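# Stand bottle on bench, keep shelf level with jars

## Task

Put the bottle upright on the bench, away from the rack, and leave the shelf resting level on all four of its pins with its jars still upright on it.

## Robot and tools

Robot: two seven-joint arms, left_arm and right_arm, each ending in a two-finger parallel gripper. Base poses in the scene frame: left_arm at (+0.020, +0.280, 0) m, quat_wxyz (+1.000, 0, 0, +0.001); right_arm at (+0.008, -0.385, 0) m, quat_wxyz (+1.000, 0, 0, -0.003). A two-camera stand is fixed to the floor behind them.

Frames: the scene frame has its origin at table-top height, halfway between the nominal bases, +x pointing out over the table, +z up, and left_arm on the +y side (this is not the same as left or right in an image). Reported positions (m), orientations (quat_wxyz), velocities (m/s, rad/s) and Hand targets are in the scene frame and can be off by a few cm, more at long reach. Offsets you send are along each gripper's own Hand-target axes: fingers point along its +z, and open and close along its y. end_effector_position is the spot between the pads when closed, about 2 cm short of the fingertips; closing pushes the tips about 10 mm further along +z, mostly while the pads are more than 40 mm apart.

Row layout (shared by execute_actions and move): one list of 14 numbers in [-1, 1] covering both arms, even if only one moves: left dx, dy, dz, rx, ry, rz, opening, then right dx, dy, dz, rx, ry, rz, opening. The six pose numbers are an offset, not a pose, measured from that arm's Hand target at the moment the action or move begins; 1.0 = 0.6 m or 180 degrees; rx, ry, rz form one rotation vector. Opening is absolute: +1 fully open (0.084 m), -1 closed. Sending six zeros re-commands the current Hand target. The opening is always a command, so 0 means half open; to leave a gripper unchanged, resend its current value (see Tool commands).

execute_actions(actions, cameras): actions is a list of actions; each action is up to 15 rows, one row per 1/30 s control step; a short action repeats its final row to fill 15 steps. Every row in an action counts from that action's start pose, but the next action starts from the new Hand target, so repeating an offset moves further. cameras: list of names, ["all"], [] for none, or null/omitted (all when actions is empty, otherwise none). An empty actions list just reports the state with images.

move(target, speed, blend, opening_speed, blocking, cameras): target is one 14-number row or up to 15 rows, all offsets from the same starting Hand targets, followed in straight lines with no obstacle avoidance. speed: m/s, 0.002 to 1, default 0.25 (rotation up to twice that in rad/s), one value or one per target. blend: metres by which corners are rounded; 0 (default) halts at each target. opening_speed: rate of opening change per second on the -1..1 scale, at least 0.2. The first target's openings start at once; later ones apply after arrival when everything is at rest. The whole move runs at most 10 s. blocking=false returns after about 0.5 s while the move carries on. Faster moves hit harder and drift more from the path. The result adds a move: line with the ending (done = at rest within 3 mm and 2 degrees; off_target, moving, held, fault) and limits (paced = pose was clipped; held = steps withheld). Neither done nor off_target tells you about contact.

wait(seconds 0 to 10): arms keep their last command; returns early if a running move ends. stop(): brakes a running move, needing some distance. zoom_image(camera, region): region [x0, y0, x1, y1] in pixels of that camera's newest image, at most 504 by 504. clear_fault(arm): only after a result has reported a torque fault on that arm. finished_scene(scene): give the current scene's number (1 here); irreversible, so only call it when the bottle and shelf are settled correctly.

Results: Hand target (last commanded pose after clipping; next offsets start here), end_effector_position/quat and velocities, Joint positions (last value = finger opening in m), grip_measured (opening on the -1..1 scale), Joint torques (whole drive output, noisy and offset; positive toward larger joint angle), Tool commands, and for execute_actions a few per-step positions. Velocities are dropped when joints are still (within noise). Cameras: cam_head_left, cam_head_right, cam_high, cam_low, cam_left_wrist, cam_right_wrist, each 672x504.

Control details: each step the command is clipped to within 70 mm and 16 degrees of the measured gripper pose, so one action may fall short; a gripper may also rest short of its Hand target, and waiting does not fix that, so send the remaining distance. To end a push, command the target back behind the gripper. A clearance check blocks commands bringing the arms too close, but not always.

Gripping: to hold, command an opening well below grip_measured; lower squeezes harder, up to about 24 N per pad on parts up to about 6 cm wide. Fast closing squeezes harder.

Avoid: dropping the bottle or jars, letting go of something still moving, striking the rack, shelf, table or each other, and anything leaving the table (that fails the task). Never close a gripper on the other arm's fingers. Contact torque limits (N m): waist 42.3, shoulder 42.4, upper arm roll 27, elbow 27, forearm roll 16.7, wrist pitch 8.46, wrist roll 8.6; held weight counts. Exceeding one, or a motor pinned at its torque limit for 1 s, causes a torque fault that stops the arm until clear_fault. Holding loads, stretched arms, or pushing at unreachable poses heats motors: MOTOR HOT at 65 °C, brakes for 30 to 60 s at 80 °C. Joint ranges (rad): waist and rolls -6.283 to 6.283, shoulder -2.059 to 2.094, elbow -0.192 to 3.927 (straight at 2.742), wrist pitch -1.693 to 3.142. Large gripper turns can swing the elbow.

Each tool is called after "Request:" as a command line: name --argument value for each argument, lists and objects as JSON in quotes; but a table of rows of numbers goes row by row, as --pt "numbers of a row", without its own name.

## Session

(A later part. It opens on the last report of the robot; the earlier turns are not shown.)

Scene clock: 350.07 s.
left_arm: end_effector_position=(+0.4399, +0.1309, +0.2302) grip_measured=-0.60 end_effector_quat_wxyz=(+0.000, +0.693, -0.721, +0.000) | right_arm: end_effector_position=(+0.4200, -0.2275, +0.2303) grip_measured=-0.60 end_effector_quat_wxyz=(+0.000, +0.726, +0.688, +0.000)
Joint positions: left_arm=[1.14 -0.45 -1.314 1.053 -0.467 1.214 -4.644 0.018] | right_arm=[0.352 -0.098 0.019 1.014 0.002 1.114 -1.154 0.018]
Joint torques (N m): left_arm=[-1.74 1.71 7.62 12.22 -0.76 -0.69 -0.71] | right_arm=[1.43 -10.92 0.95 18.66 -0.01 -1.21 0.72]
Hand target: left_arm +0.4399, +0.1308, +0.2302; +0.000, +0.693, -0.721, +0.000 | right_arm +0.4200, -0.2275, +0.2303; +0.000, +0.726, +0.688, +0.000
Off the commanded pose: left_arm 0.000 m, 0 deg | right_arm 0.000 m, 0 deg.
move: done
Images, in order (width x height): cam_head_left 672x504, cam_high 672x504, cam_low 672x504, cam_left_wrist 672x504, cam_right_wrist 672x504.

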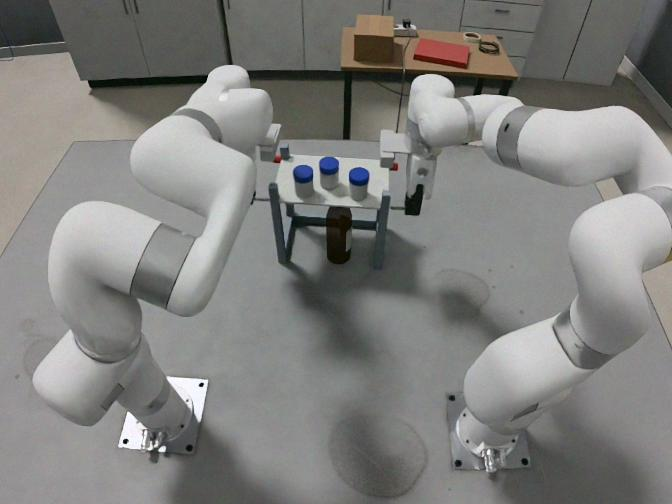

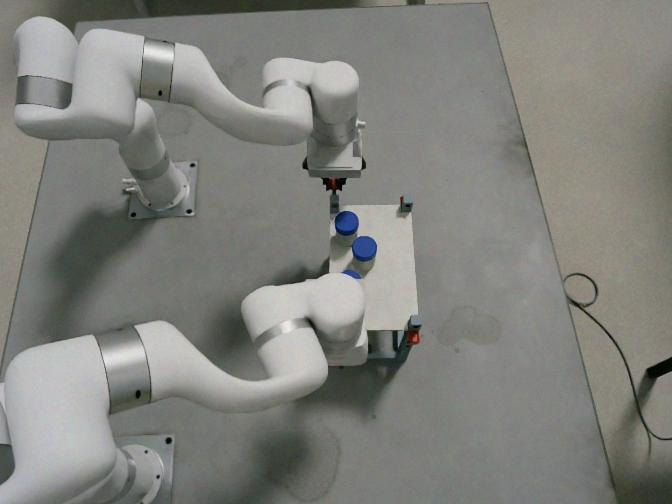

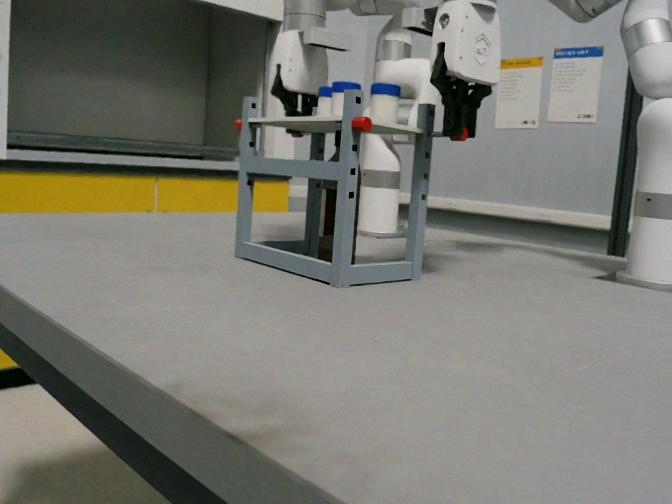

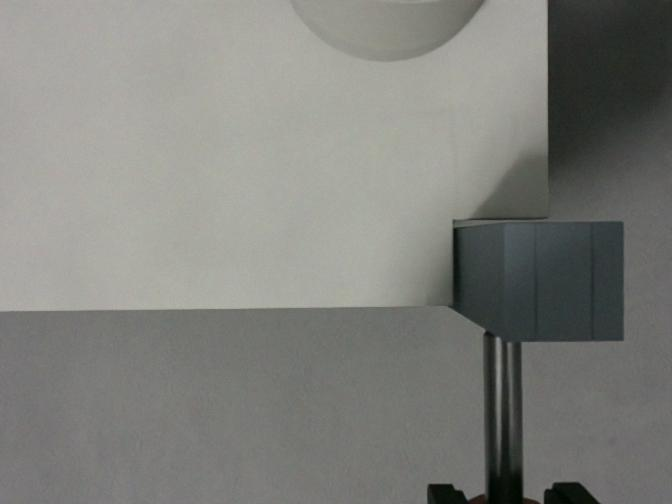

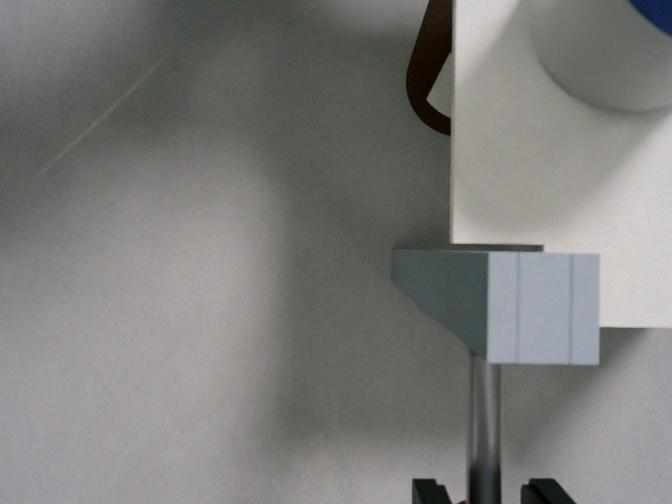

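Request:
move --target '[0.0100,-0.0016,0,0,0,0,-0.9,0.0100,0.0028,0,0,0,0,-0.9]' --speed 0.05 --cameras '["cam_left_wrist","cam_right_wrist","cam_low","cam_high","cam_head_left"]'

Request:
zoom_image --camera "cam_low" --region '[400, 90, 480, 150]'

Request:
zoom_image --camera "cam_high" --region '[310, 160, 370, 220]'

Request:
zoom_image --camera "cam_head_left" --region '[360, 150, 440, 230]'

Scene clock: 392.33 s.
left_arm: end_effector_position=(+0.4406, +0.1248, +0.2303) grip_measured=-0.60 end_effector_quat_wxyz=(+0.000, +0.693, -0.721, +0.000) | right_arm: end_effector_position=(+0.4220, -0.2216, +0.2303) grip_measured=-0.60 end_effector_quat_wxyz=(+0.000, +0.726, +0.688, +0.000)
Joint positions: left_arm=[1.148 -0.449 -1.333 1.063 -0.468 1.215 -4.657 0.018] | right_arm=[0.357 -0.085 0.025 1.029 0.002 1.115 -1.143 0.018]
Joint torques (N m): left_arm=[2.21 6.88 7.37 12.2 -0.63 -0.66 -0.78] | right_arm=[1.76 -11.29 0.92 19.96 0.02 -2.78 1.02]
Hand target: left_arm +0.4407, +0.1248, +0.2303; +0.000, +0.693, -0.721, +0.000 | right_arm +0.4220, -0.2216, +0.2303; +0.000, +0.726, +0.688, +0.000
Off the commanded pose: left_arm 0.000 m, 0 deg | right_arm 0.000 m, 0 deg.
move: done
Images, in order (width x height): cam_head_left 672x504, cam_high 672x504, cam_low 672x504, cam_left_wrist 672x504, cam_right_wrist 672x504.

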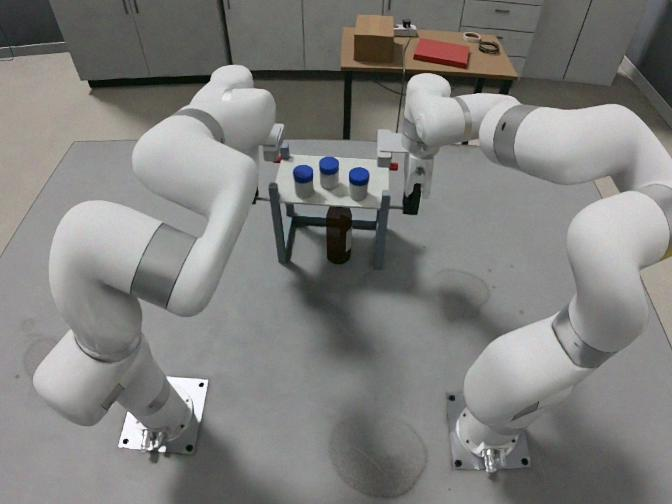

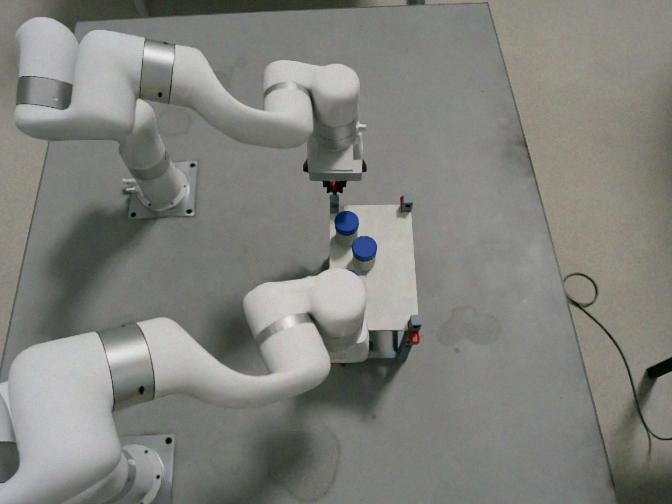

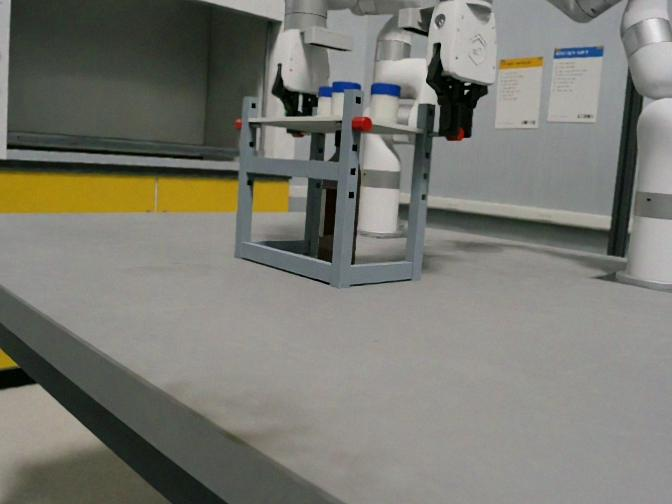

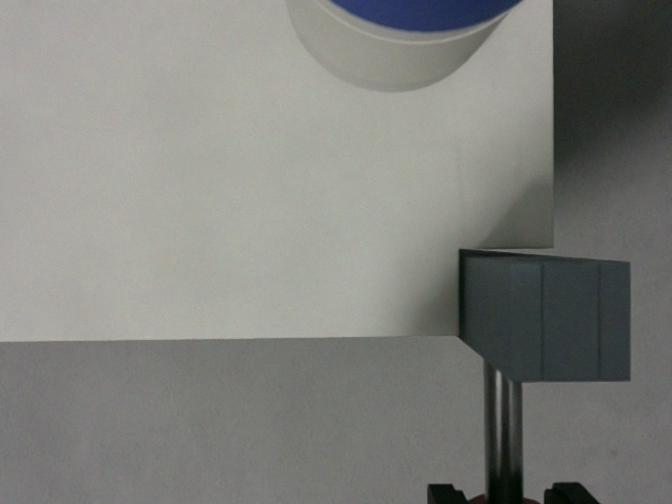

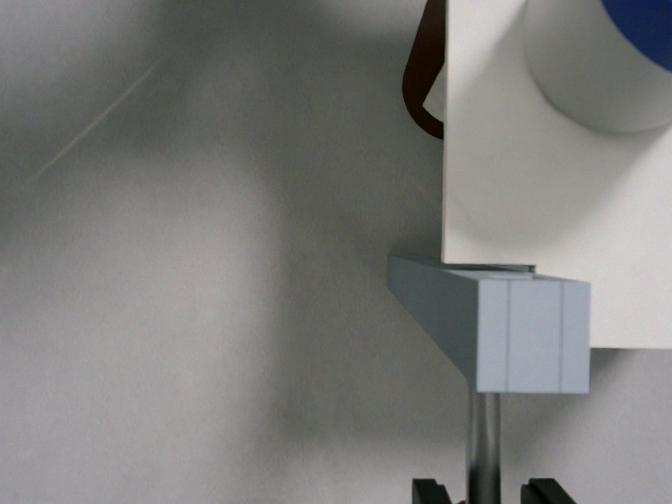

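Scaled by 6.300 from the camera's 672x504 image, which has a finer 960x720 frame.

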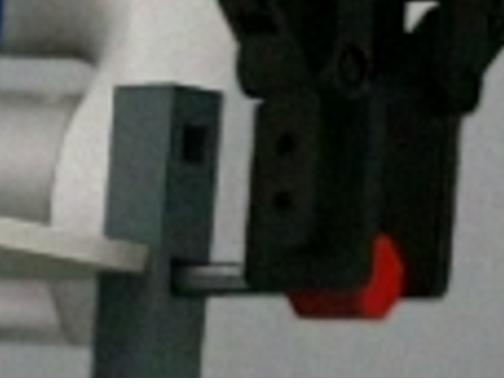

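Scaled by 8.400 from the camera's 672x504 image, which has a finer 960x720 frame.

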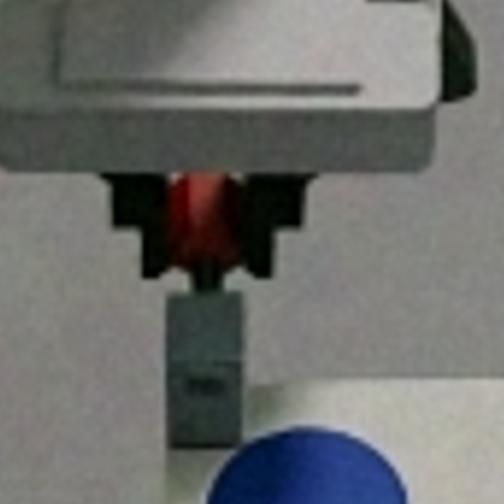

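Scaled by 6.300 from the camera's 672x504 image, which has a finer 960x720 frame.

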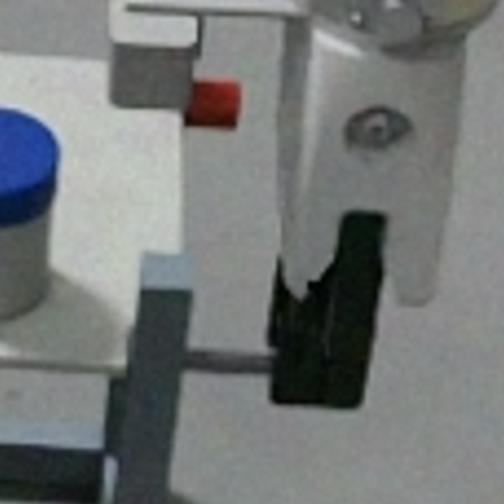

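Request:
move --target '[0.0133,0,0,0,0,0,-0.9,0.0133,0,0,0,0,0,-0.9]' --speed 0.05 --cameras '["cam_left_wrist","cam_right_wrist","cam_low","cam_high","cam_head_left"]'

Request:
zoom_image --camera "cam_low" --region '[400, 90, 480, 150]'

Request:
zoom_image --camera "cam_high" --region '[310, 160, 370, 220]'

Request:
zoom_image --camera "cam_head_left" --region '[360, 150, 440, 230]'

Scene clock: 413.97 s.
left_arm: end_effector_position=(+0.4403, +0.1169, +0.2303) grip_measured=-0.60 end_effector_quat_wxyz=(+0.000, +0.693, -0.721, +0.000) | right_arm: end_effector_position=(+0.4225, -0.2136, +0.2303) grip_measured=-0.60 end_effector_quat_wxyz=(+0.000, +0.726, +0.688, +0.000)
Joint positions: left_arm=[1.151 -0.451 -1.351 1.072 -0.471 1.217 -4.672 0.018] | right_arm=[0.364 -0.074 0.034 1.041 0.003 1.115 -1.127 0.018]
Joint torques (N m): left_arm=[2.26 2.54 7.56 12.34 -0.7 -0.63 -0.57] | right_arm=[1.43 -12.08 0.9 20.51 0.76 -1.87 0.9]
Hand target: left_arm +0.4403, +0.1168, +0.2303; +0.000, +0.693, -0.721, +0.000 | right_arm +0.4224, -0.2136, +0.2303; +0.000, +0.726, +0.688, +0.000
Off the commanded pose: left_arm 0.000 m, 0 deg | right_arm 0.000 m, 0 deg.
move: done
Images, in order (width x height): cam_head_left 672x504, cam_high 672x504, cam_low 672x504, cam_left_wrist 672x504, cam_right_wrist 672x504.

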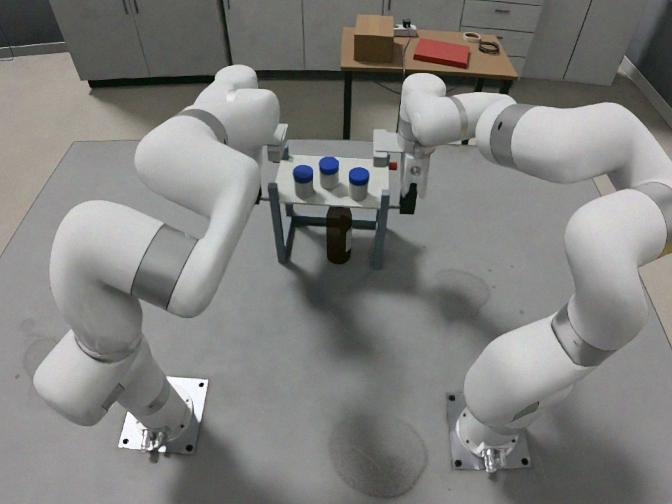

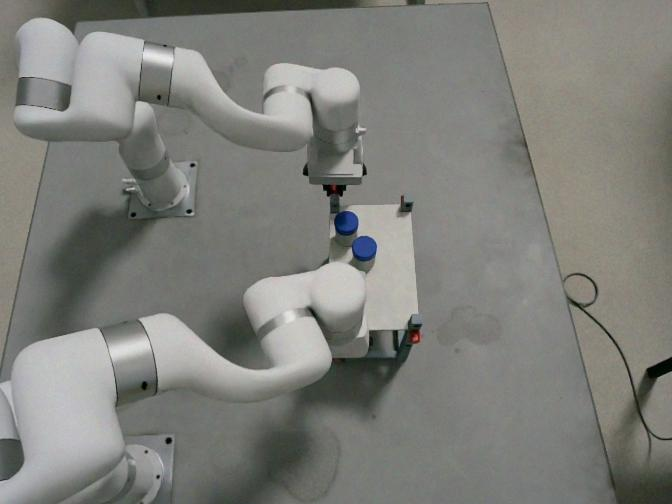

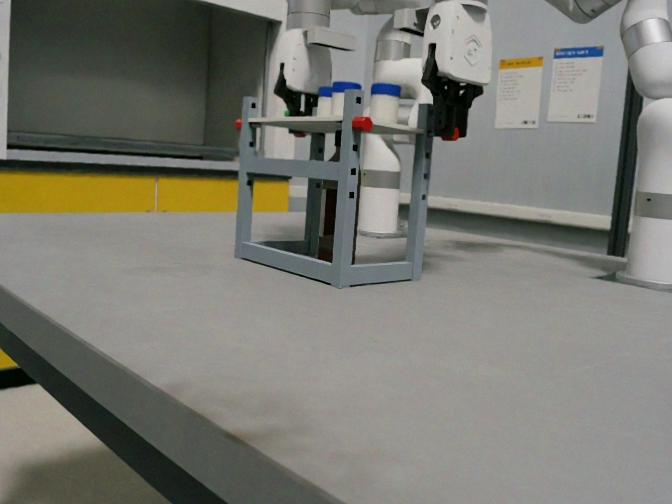

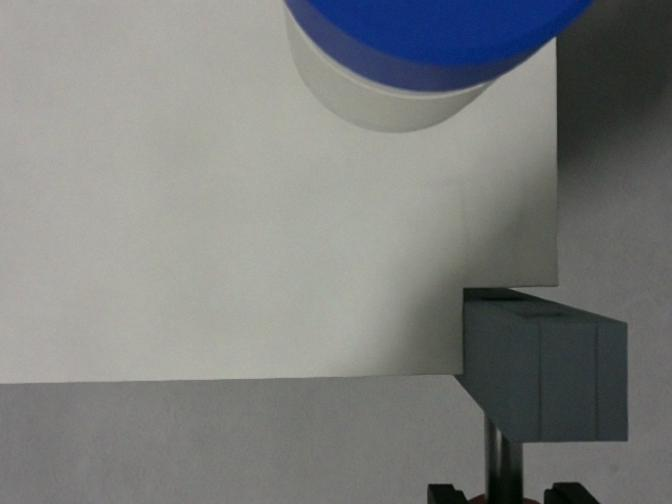

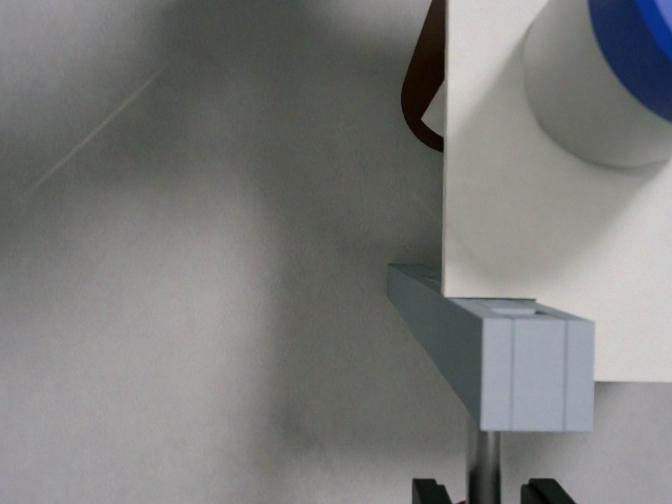

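Scaled by 6.300 from the camera's 672x504 image, which has a finer 960x720 frame.

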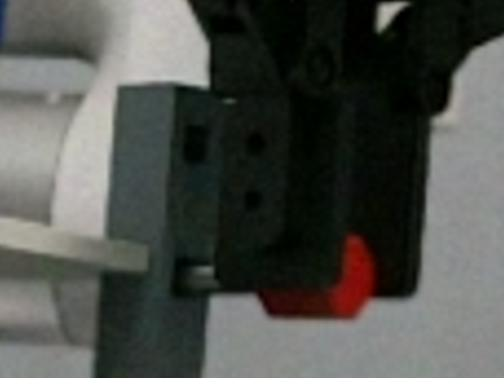

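Scaled by 8.400 from the camera's 672x504 image, which has a finer 960x720 frame.

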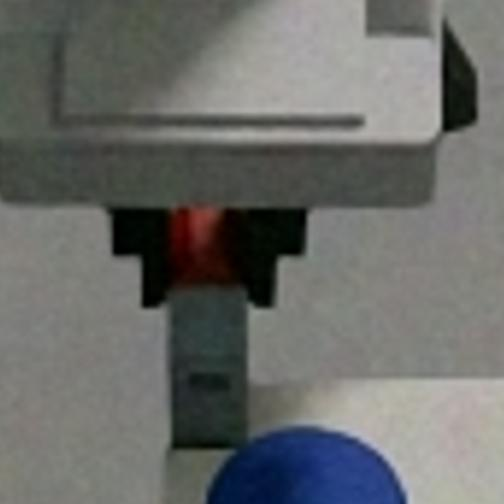

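Scaled by 6.300 from the camera's 672x504 image, which has a finer 960x720 frame.

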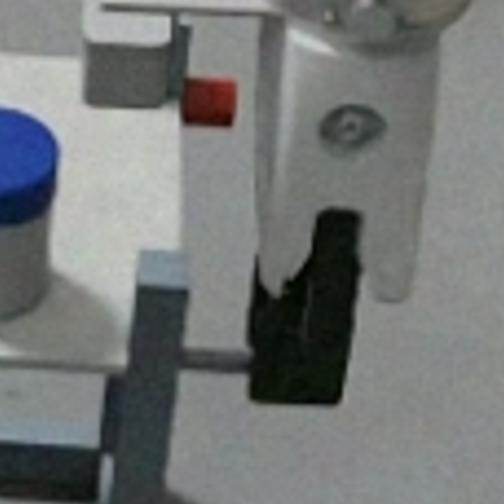

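Request:
move --target '[0.0017,0,0,0,0,0,-0.9,0.0108,0.0007,0,0,0,0,-0.9]' --speed 0.04 --cameras '["cam_left_wrist","cam_right_wrist","cam_head_left"]'

Scene clock: 431.83 s.
left_arm: end_effector_position=(+0.4403, +0.1158, +0.2303) grip_measured=-0.60 end_effector_quat_wxyz=(+0.000, +0.693, -0.721, +0.000) | right_arm: end_effector_position=(+0.4232, -0.2072, +0.2303) grip_measured=-0.60 end_effector_quat_wxyz=(+0.000, +0.726, +0.688, +0.000)
Joint positions: left_arm=[1.152 -0.451 -1.353 1.074 -0.472 1.217 -4.674 0.018] | right_arm=[0.37 -0.063 0.041 1.052 0.003 1.116 -1.115 0.018]
Joint torques (N m): left_arm=[2.04 2.57 7.54 12.09 -0.82 -0.61 -0.64] | right_arm=[1.12 -12.33 0.56 21.33 0.63 -2.2 0.97]
Hand target: left_arm +0.4403, +0.1158, +0.2303; +0.000, +0.693, -0.721, +0.000 | right_arm +0.4232, -0.2071, +0.2303; +0.000, +0.726, +0.688, +0.000
Off the commanded pose: left_arm 0.000 m, 0 deg | right_arm 0.000 m, 0 deg.
move: done
Images, in order (width x height): cam_head_left 672x504, cam_left_wrist 672x504, cam_right_wrist 672x504.

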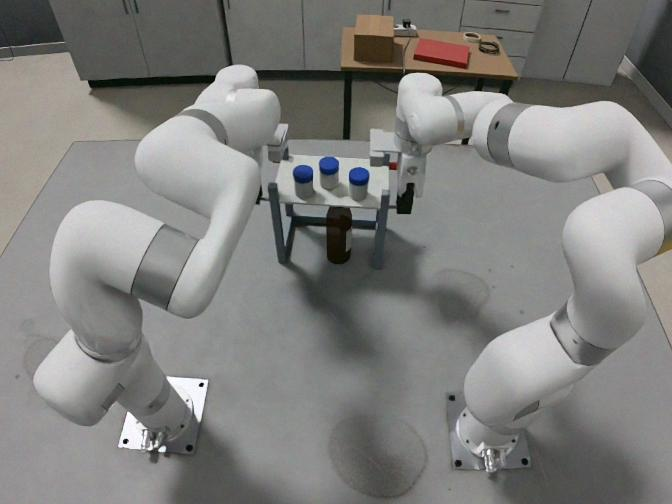

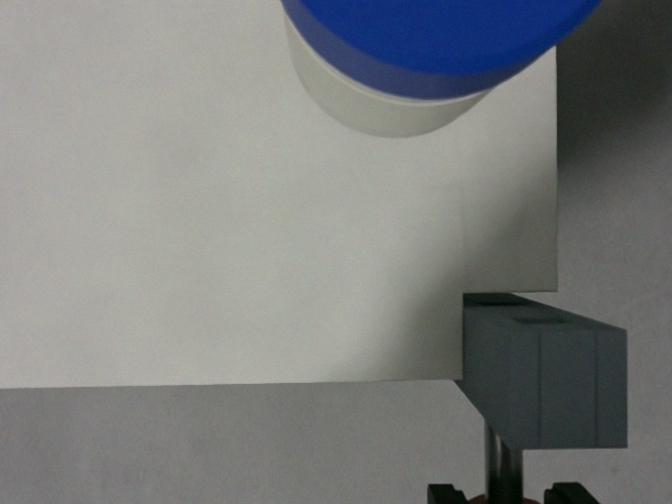

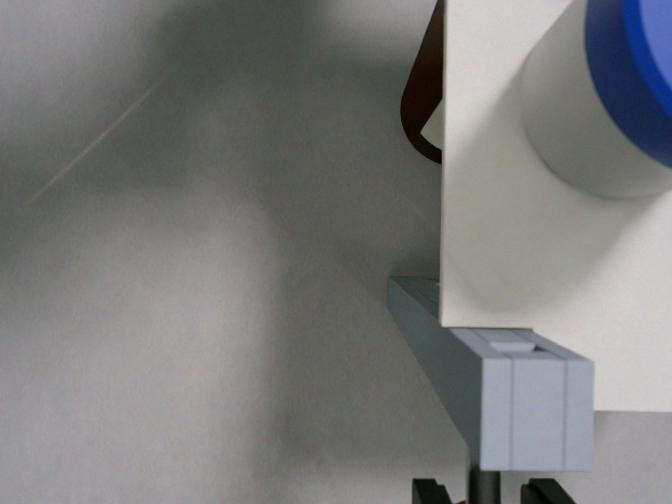

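Request:
move --pt "0 0 0 0 0 0 -0.2 0 0 0 0 0 0 -0.2" --pt "-0.075 0 0 0 0 0 -0.2 -0.075 0 0 0 0 0 -0.2" --speed 0.15 --opening_speed 2 --cameras '[]'

Request:
move --pt "-0.0978 0.0240 -0.2495 0 0 0.5 -0.2 0 0 0.010 0 0 0 -1" --pt "0.0707 0.0675 -0.2495 0 0 0.98 -0.2 0 0 0.010 0 0 0 -1" --pt "0.2722 0.1010 -0.1662 0 0.7071 -0.7071 -0.2 0 0 0.010 0 0 0 -1" --pt "0.3613 0.0877 0.0213 0 0.7071 -0.7071 -0.2 0 0 0.010 0 0 0 -1" --speed '[0.6,0.6,0.5,0.2]' --blend '[0.02,0.02,0.02,0]' --cameras '["all"]'

Request:
zoom_image --camera "cam_head_left" --region '[250, 130, 430, 280]'

Scene clock: 516.93 s.
left_arm: end_effector_position=(+0.4421, +0.1607, +0.2302) grip_measured=-0.22 end_effector_quat_wxyz=(+0.000, +0.693, -0.721, +0.000) | right_arm: end_effector_position=(+0.4208, -0.2520, +0.2303) grip_measured=-0.22 end_effector_quat_wxyz=(+0.000, +0.726, +0.688, +0.000)
Joint positions: left_arm=[1.145 -0.441 -1.262 1.027 -0.451 1.206 -4.587 0.035] | right_arm=[0.328 -0.123 -0.009 0.989 -0.001 1.112 -1.204 0.035]
Joint torques (N m): left_arm=[-1.96 4.98 8.85 10.38 0.51 -2.55 0.45] | right_arm=[-1.51 -11.82 -0.46 16.62 -0.6 -3.6 -0.95]
Hand target: left_arm +0.4421, +0.1608, +0.2302; +0.000, +0.693, -0.721, +0.000 | right_arm +0.4208, -0.2521, +0.2303; +0.000, +0.726, +0.688, +0.000
Off the commanded pose: left_arm 0.000 m, 0 deg | right_arm 0.000 m, 0 deg.
move: done
No camera images: "cameras" was empty.

Scene clock: 522.67 s.
left_arm: end_effector_position=(+0.3809, -0.0537, +0.2176) grip_measured=-0.21 end_effector_quat_wxyz=(+0.510, +0.510, +0.490, +0.490) | right_arm: end_effector_position=(+0.4208, -0.2521, +0.2243) grip_measured=-1.00 end_effector_quat_wxyz=(+0.000, +0.726, +0.688, +0.000)
Joint positions: left_arm=[0.495 -1.719 -1.861 0.533 -0.867 -0.032 -2.6 0.035] | right_arm=[0.328 -0.118 -0.009 0.976 -0.001 1.095 -1.205 0]
Joint torques (N m): left_arm=[-2.03 9.18 16.59 -3.22 -2.71 -0.24 -0.55] | right_arm=[-1.3 -10.75 -0.56 16.56 0.11 -3.58 -0.74]
Hand target: left_arm +0.3808, -0.0537, +0.2177; +0.510, +0.510, +0.490, +0.490 | right_arm +0.4208, -0.2521, +0.2243; +0.000, +0.726, +0.688, +0.000
Off the commanded pose: left_arm 0.000 m, 0 deg | right_arm 0.000 m, 0 deg.
move: done

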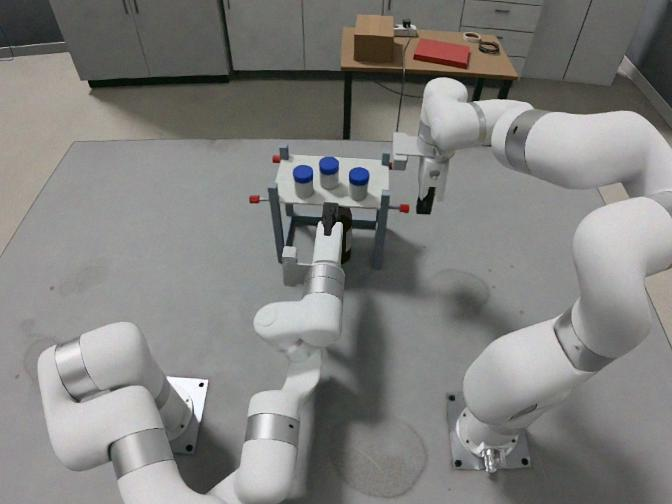

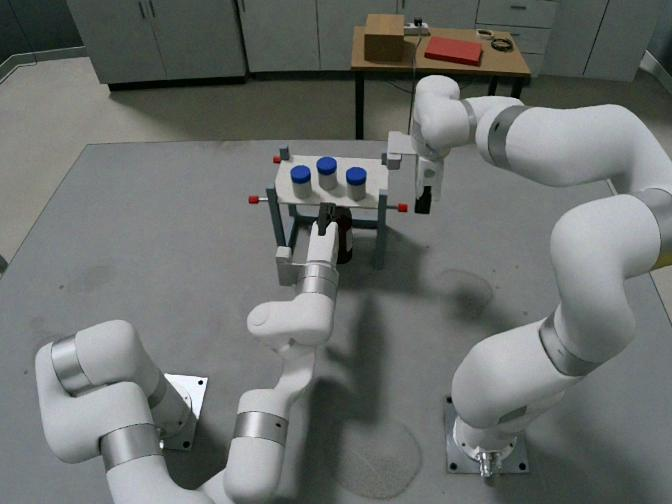

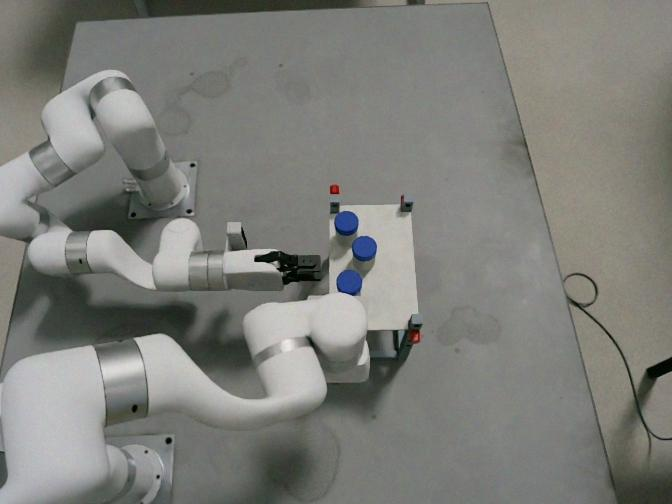

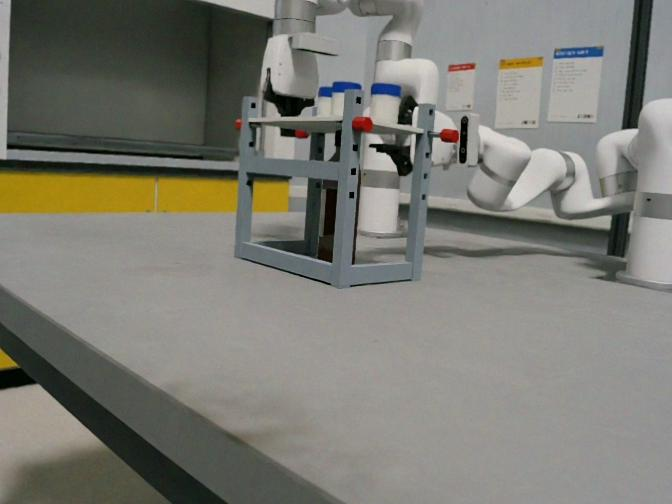

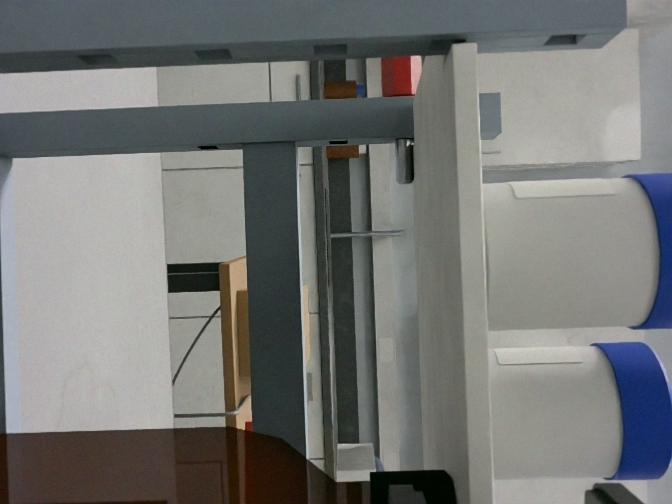

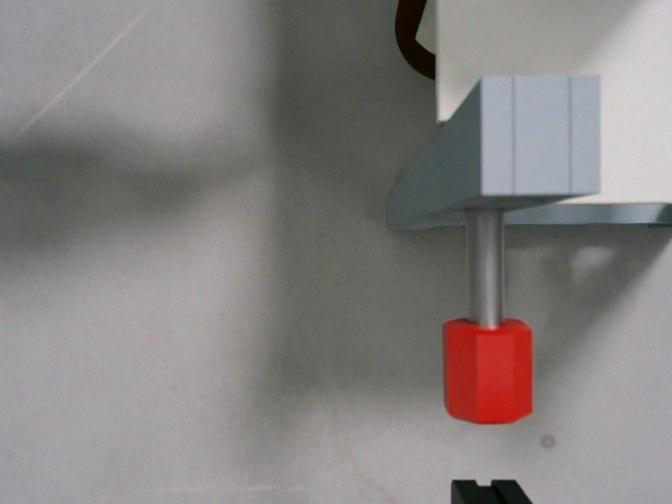

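Scaled by 2.800 from the camera's 672x504 image, which has a finer 960x720 frame.

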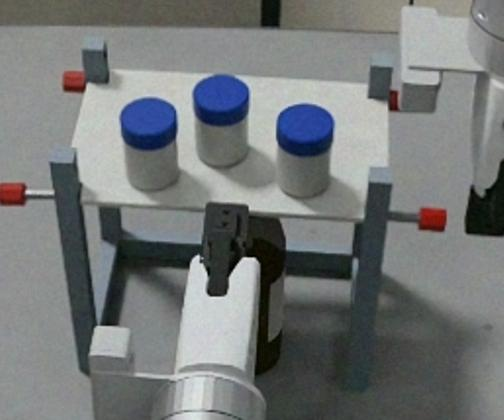

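Request:
move --pt "0.02 -0.0025 0.0100 -0.0094 0 -0.0106 -0.2 0 0 0 0 0 0 -1" --pt "0.02 -0.0025 0.0435 -0.0094 0 -0.0106 -0.2 0 0 0 0 0 0 -1" --pt "0.02 -0.0025 0.0435 -0.0094 0 -0.0106 -1 0 0 0 0 0 0 -1" --speed 0.1 --blend '[0.004,0,0]' --opening_speed 0.6 --cameras '["cam_left_wrist","cam_high","cam_head_left","cam_low","cam_right_wrist"]'

Request:
zoom_image --camera "cam_low" --region '[225, 80, 465, 180]'

Request:
zoom_image --camera "cam_head_left" --region '[250, 130, 430, 280]'

Scene clock: 575.03 s.
left_arm: end_effector_position=(+0.4074, -0.0428, +0.2161) grip_measured=-0.87 end_effector_quat_wxyz=(+0.526, +0.494, +0.491, +0.488) | right_arm: end_effector_position=(+0.4208, -0.2521, +0.2243) grip_measured=-1.00 end_effector_quat_wxyz=(+0.000, +0.726, +0.688, +0.000)
Joint positions: left_arm=[0.617 -1.7 -1.889 0.554 -0.89 -0.157 -2.623 0.006] | right_arm=[0.328 -0.118 -0.009 0.976 -0.001 1.095 -1.205 0]
Joint torques (N m): left_arm=[0.51 13.46 16.77 -3.67 -1.41 -1.29 0.05] | right_arm=[-1.32 -10.65 -0.35 16.64 0.03 -3.53 -0.74]
Hand target: left_arm +0.4074, -0.0428, +0.2161; +0.526, +0.494, +0.491, +0.488 | right_arm +0.4208, -0.2521, +0.2243; +0.000, +0.726, +0.688, +0.000
Off the commanded pose: left_arm 0.000 m, 0 deg | right_arm 0.000 m, 0 deg.
move: done
Images, in order (width x height): cam_head_left 672x504, cam_high 672x504, cam_low 672x504, cam_left_wrist 672x504, cam_right_wrist 672x504.

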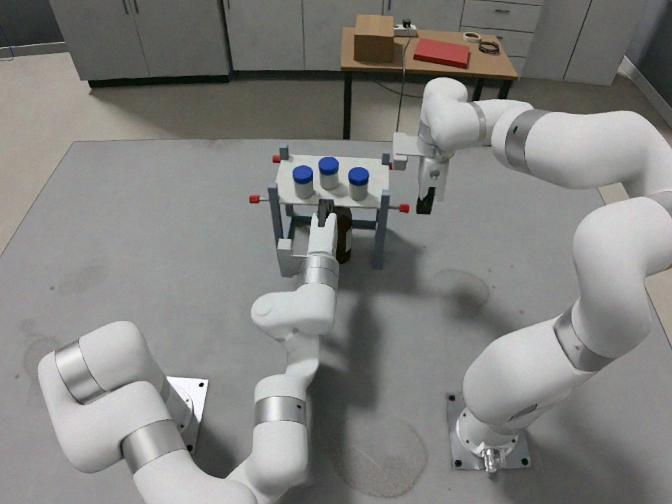

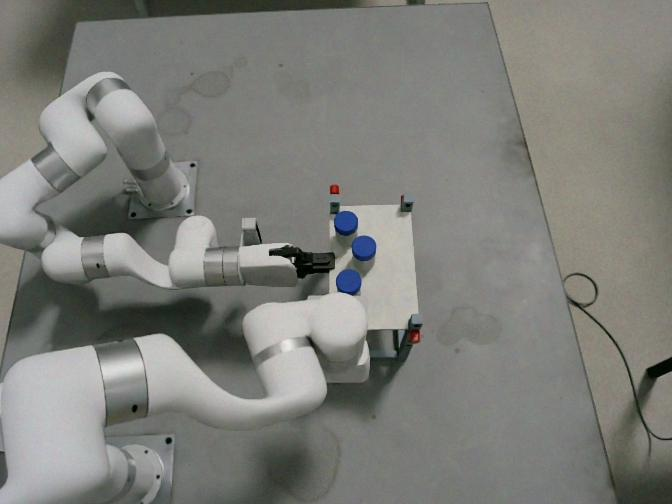

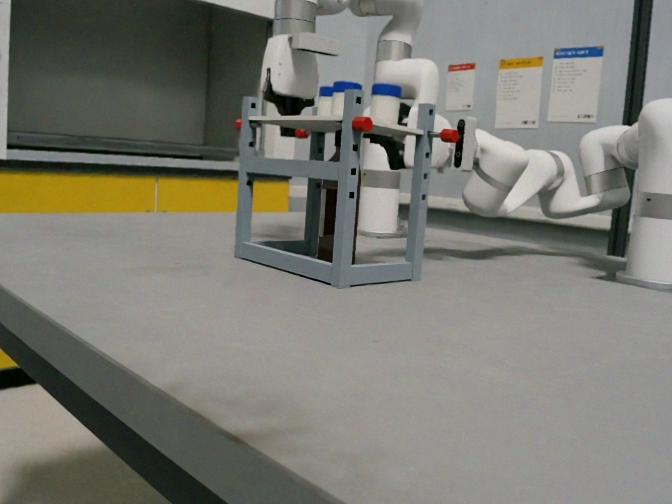

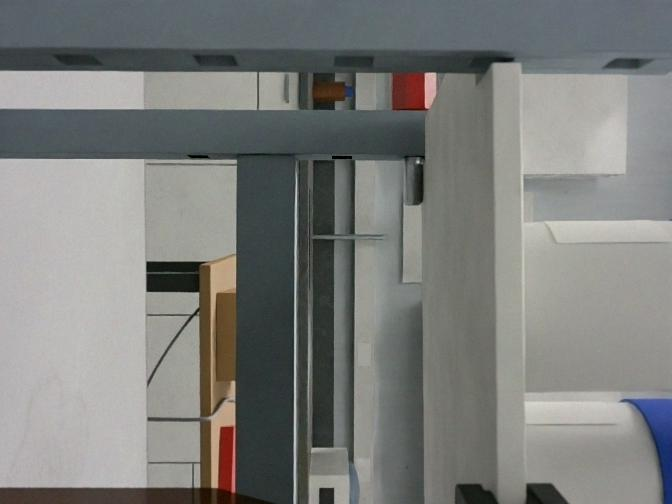

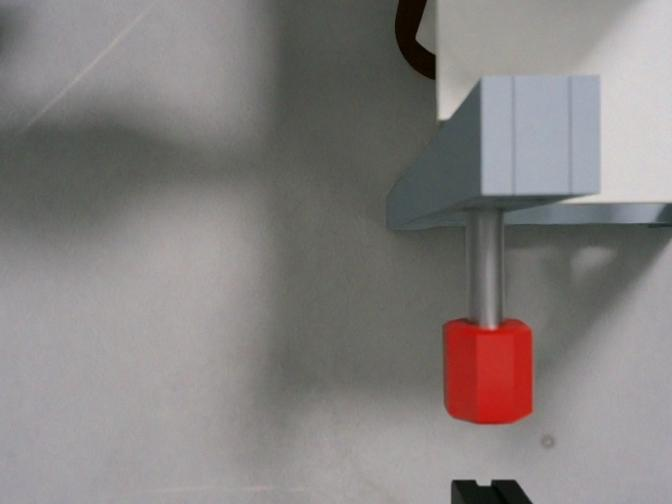

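Scaled by 2.100 from the camera's 672x504 image, which has a finer 960x720 frame.

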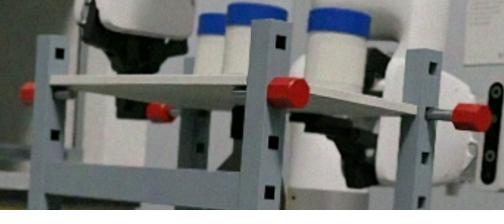

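Scaled by 2.800 from the camera's 672x504 image, which has a finer 960x720 frame.

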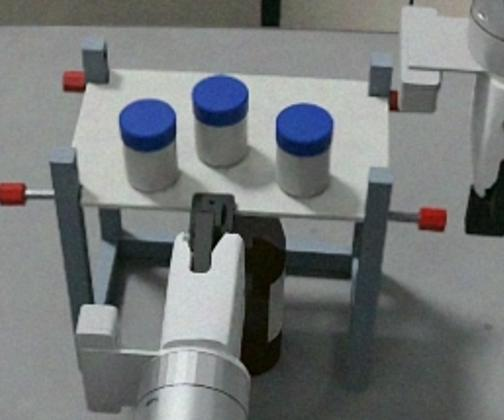

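Request:
move --target '[0,0.0167,0.0005,0.0194,0,0,-1,0,0,0,0,0,0,-1]' --speed 0.04 --cameras '["cam_left_wrist","cam_head_left","cam_low","cam_right_wrist"]'

Request:
zoom_image --camera "cam_low" --region '[225, 80, 465, 180]'

Request:
zoom_image --camera "cam_head_left" --region '[250, 130, 430, 280]'

Scene clock: 598.23 s.
left_arm: end_effector_position=(+0.4074, -0.0424, +0.2261) grip_measured=-0.87 end_effector_quat_wxyz=(+0.510, +0.510, +0.506, +0.473) | right_arm: end_effector_position=(+0.4208, -0.2521, +0.2243) grip_measured=-1.00 end_effector_quat_wxyz=(+0.000, +0.726, +0.688, +0.000)
Joint positions: left_arm=[0.636 -1.56 -1.838 0.534 -0.836 -0.194 -2.552 0.006] | right_arm=[0.328 -0.118 -0.009 0.976 -0.001 1.095 -1.205 0]
Joint torques (N m): left_arm=[0.85 15.03 18.37 -3.11 -1.06 -2.89 0.1] | right_arm=[-0.78 -10.85 -0.3 16.69 0 -3.49 -0.77]
Hand target: left_arm +0.4074, -0.0425, +0.2262; +0.510, +0.510, +0.506, +0.473 | right_arm +0.4208, -0.2521, +0.2243; +0.000, +0.726, +0.688, +0.000
Off the commanded pose: left_arm 0.000 m, 0 deg | right_arm 0.000 m, 0 deg.
move: done
Images, in order (width x height): cam_head_left 672x504, cam_low 672x504, cam_left_wrist 672x504, cam_right_wrist 672x504.

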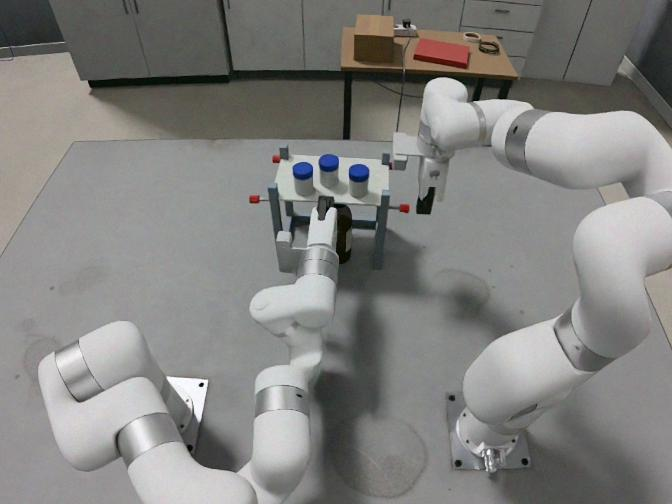

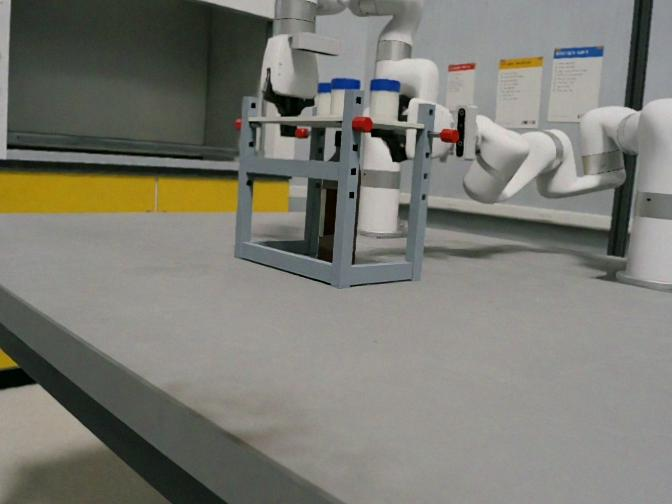

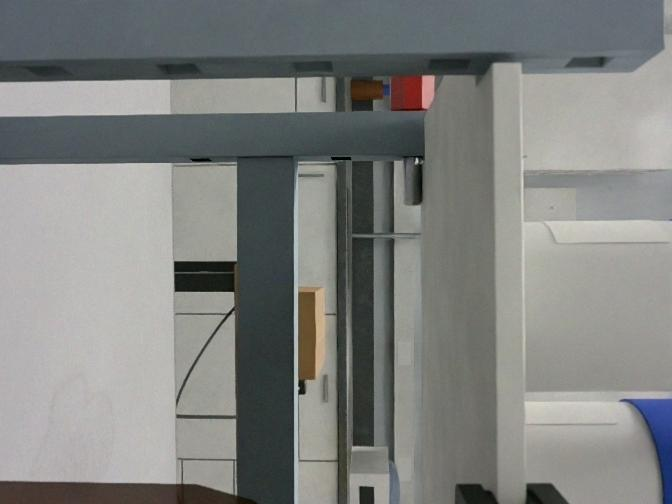

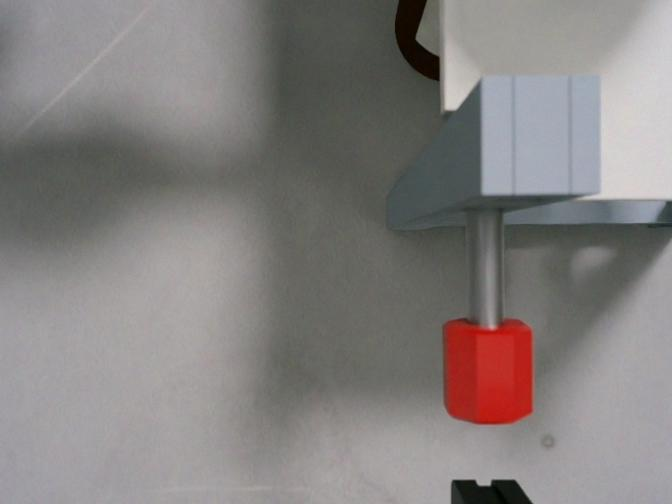

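Scaled by 2.100 from the camera's 672x504 image, which has a finer 960x720 frame.

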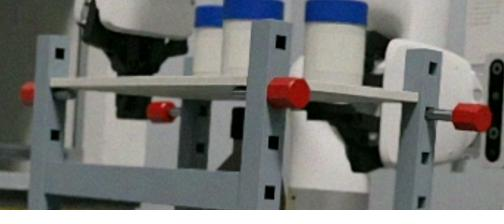

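Scaled by 2.800 from the camera's 672x504 image, which has a finer 960x720 frame.

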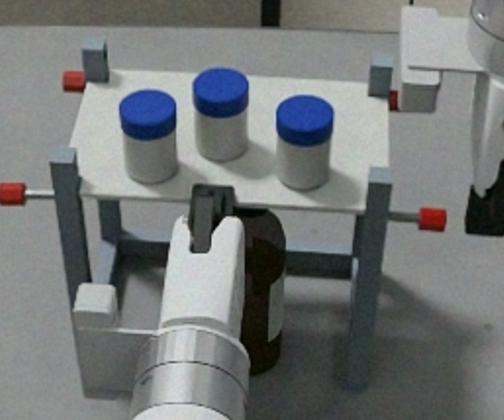

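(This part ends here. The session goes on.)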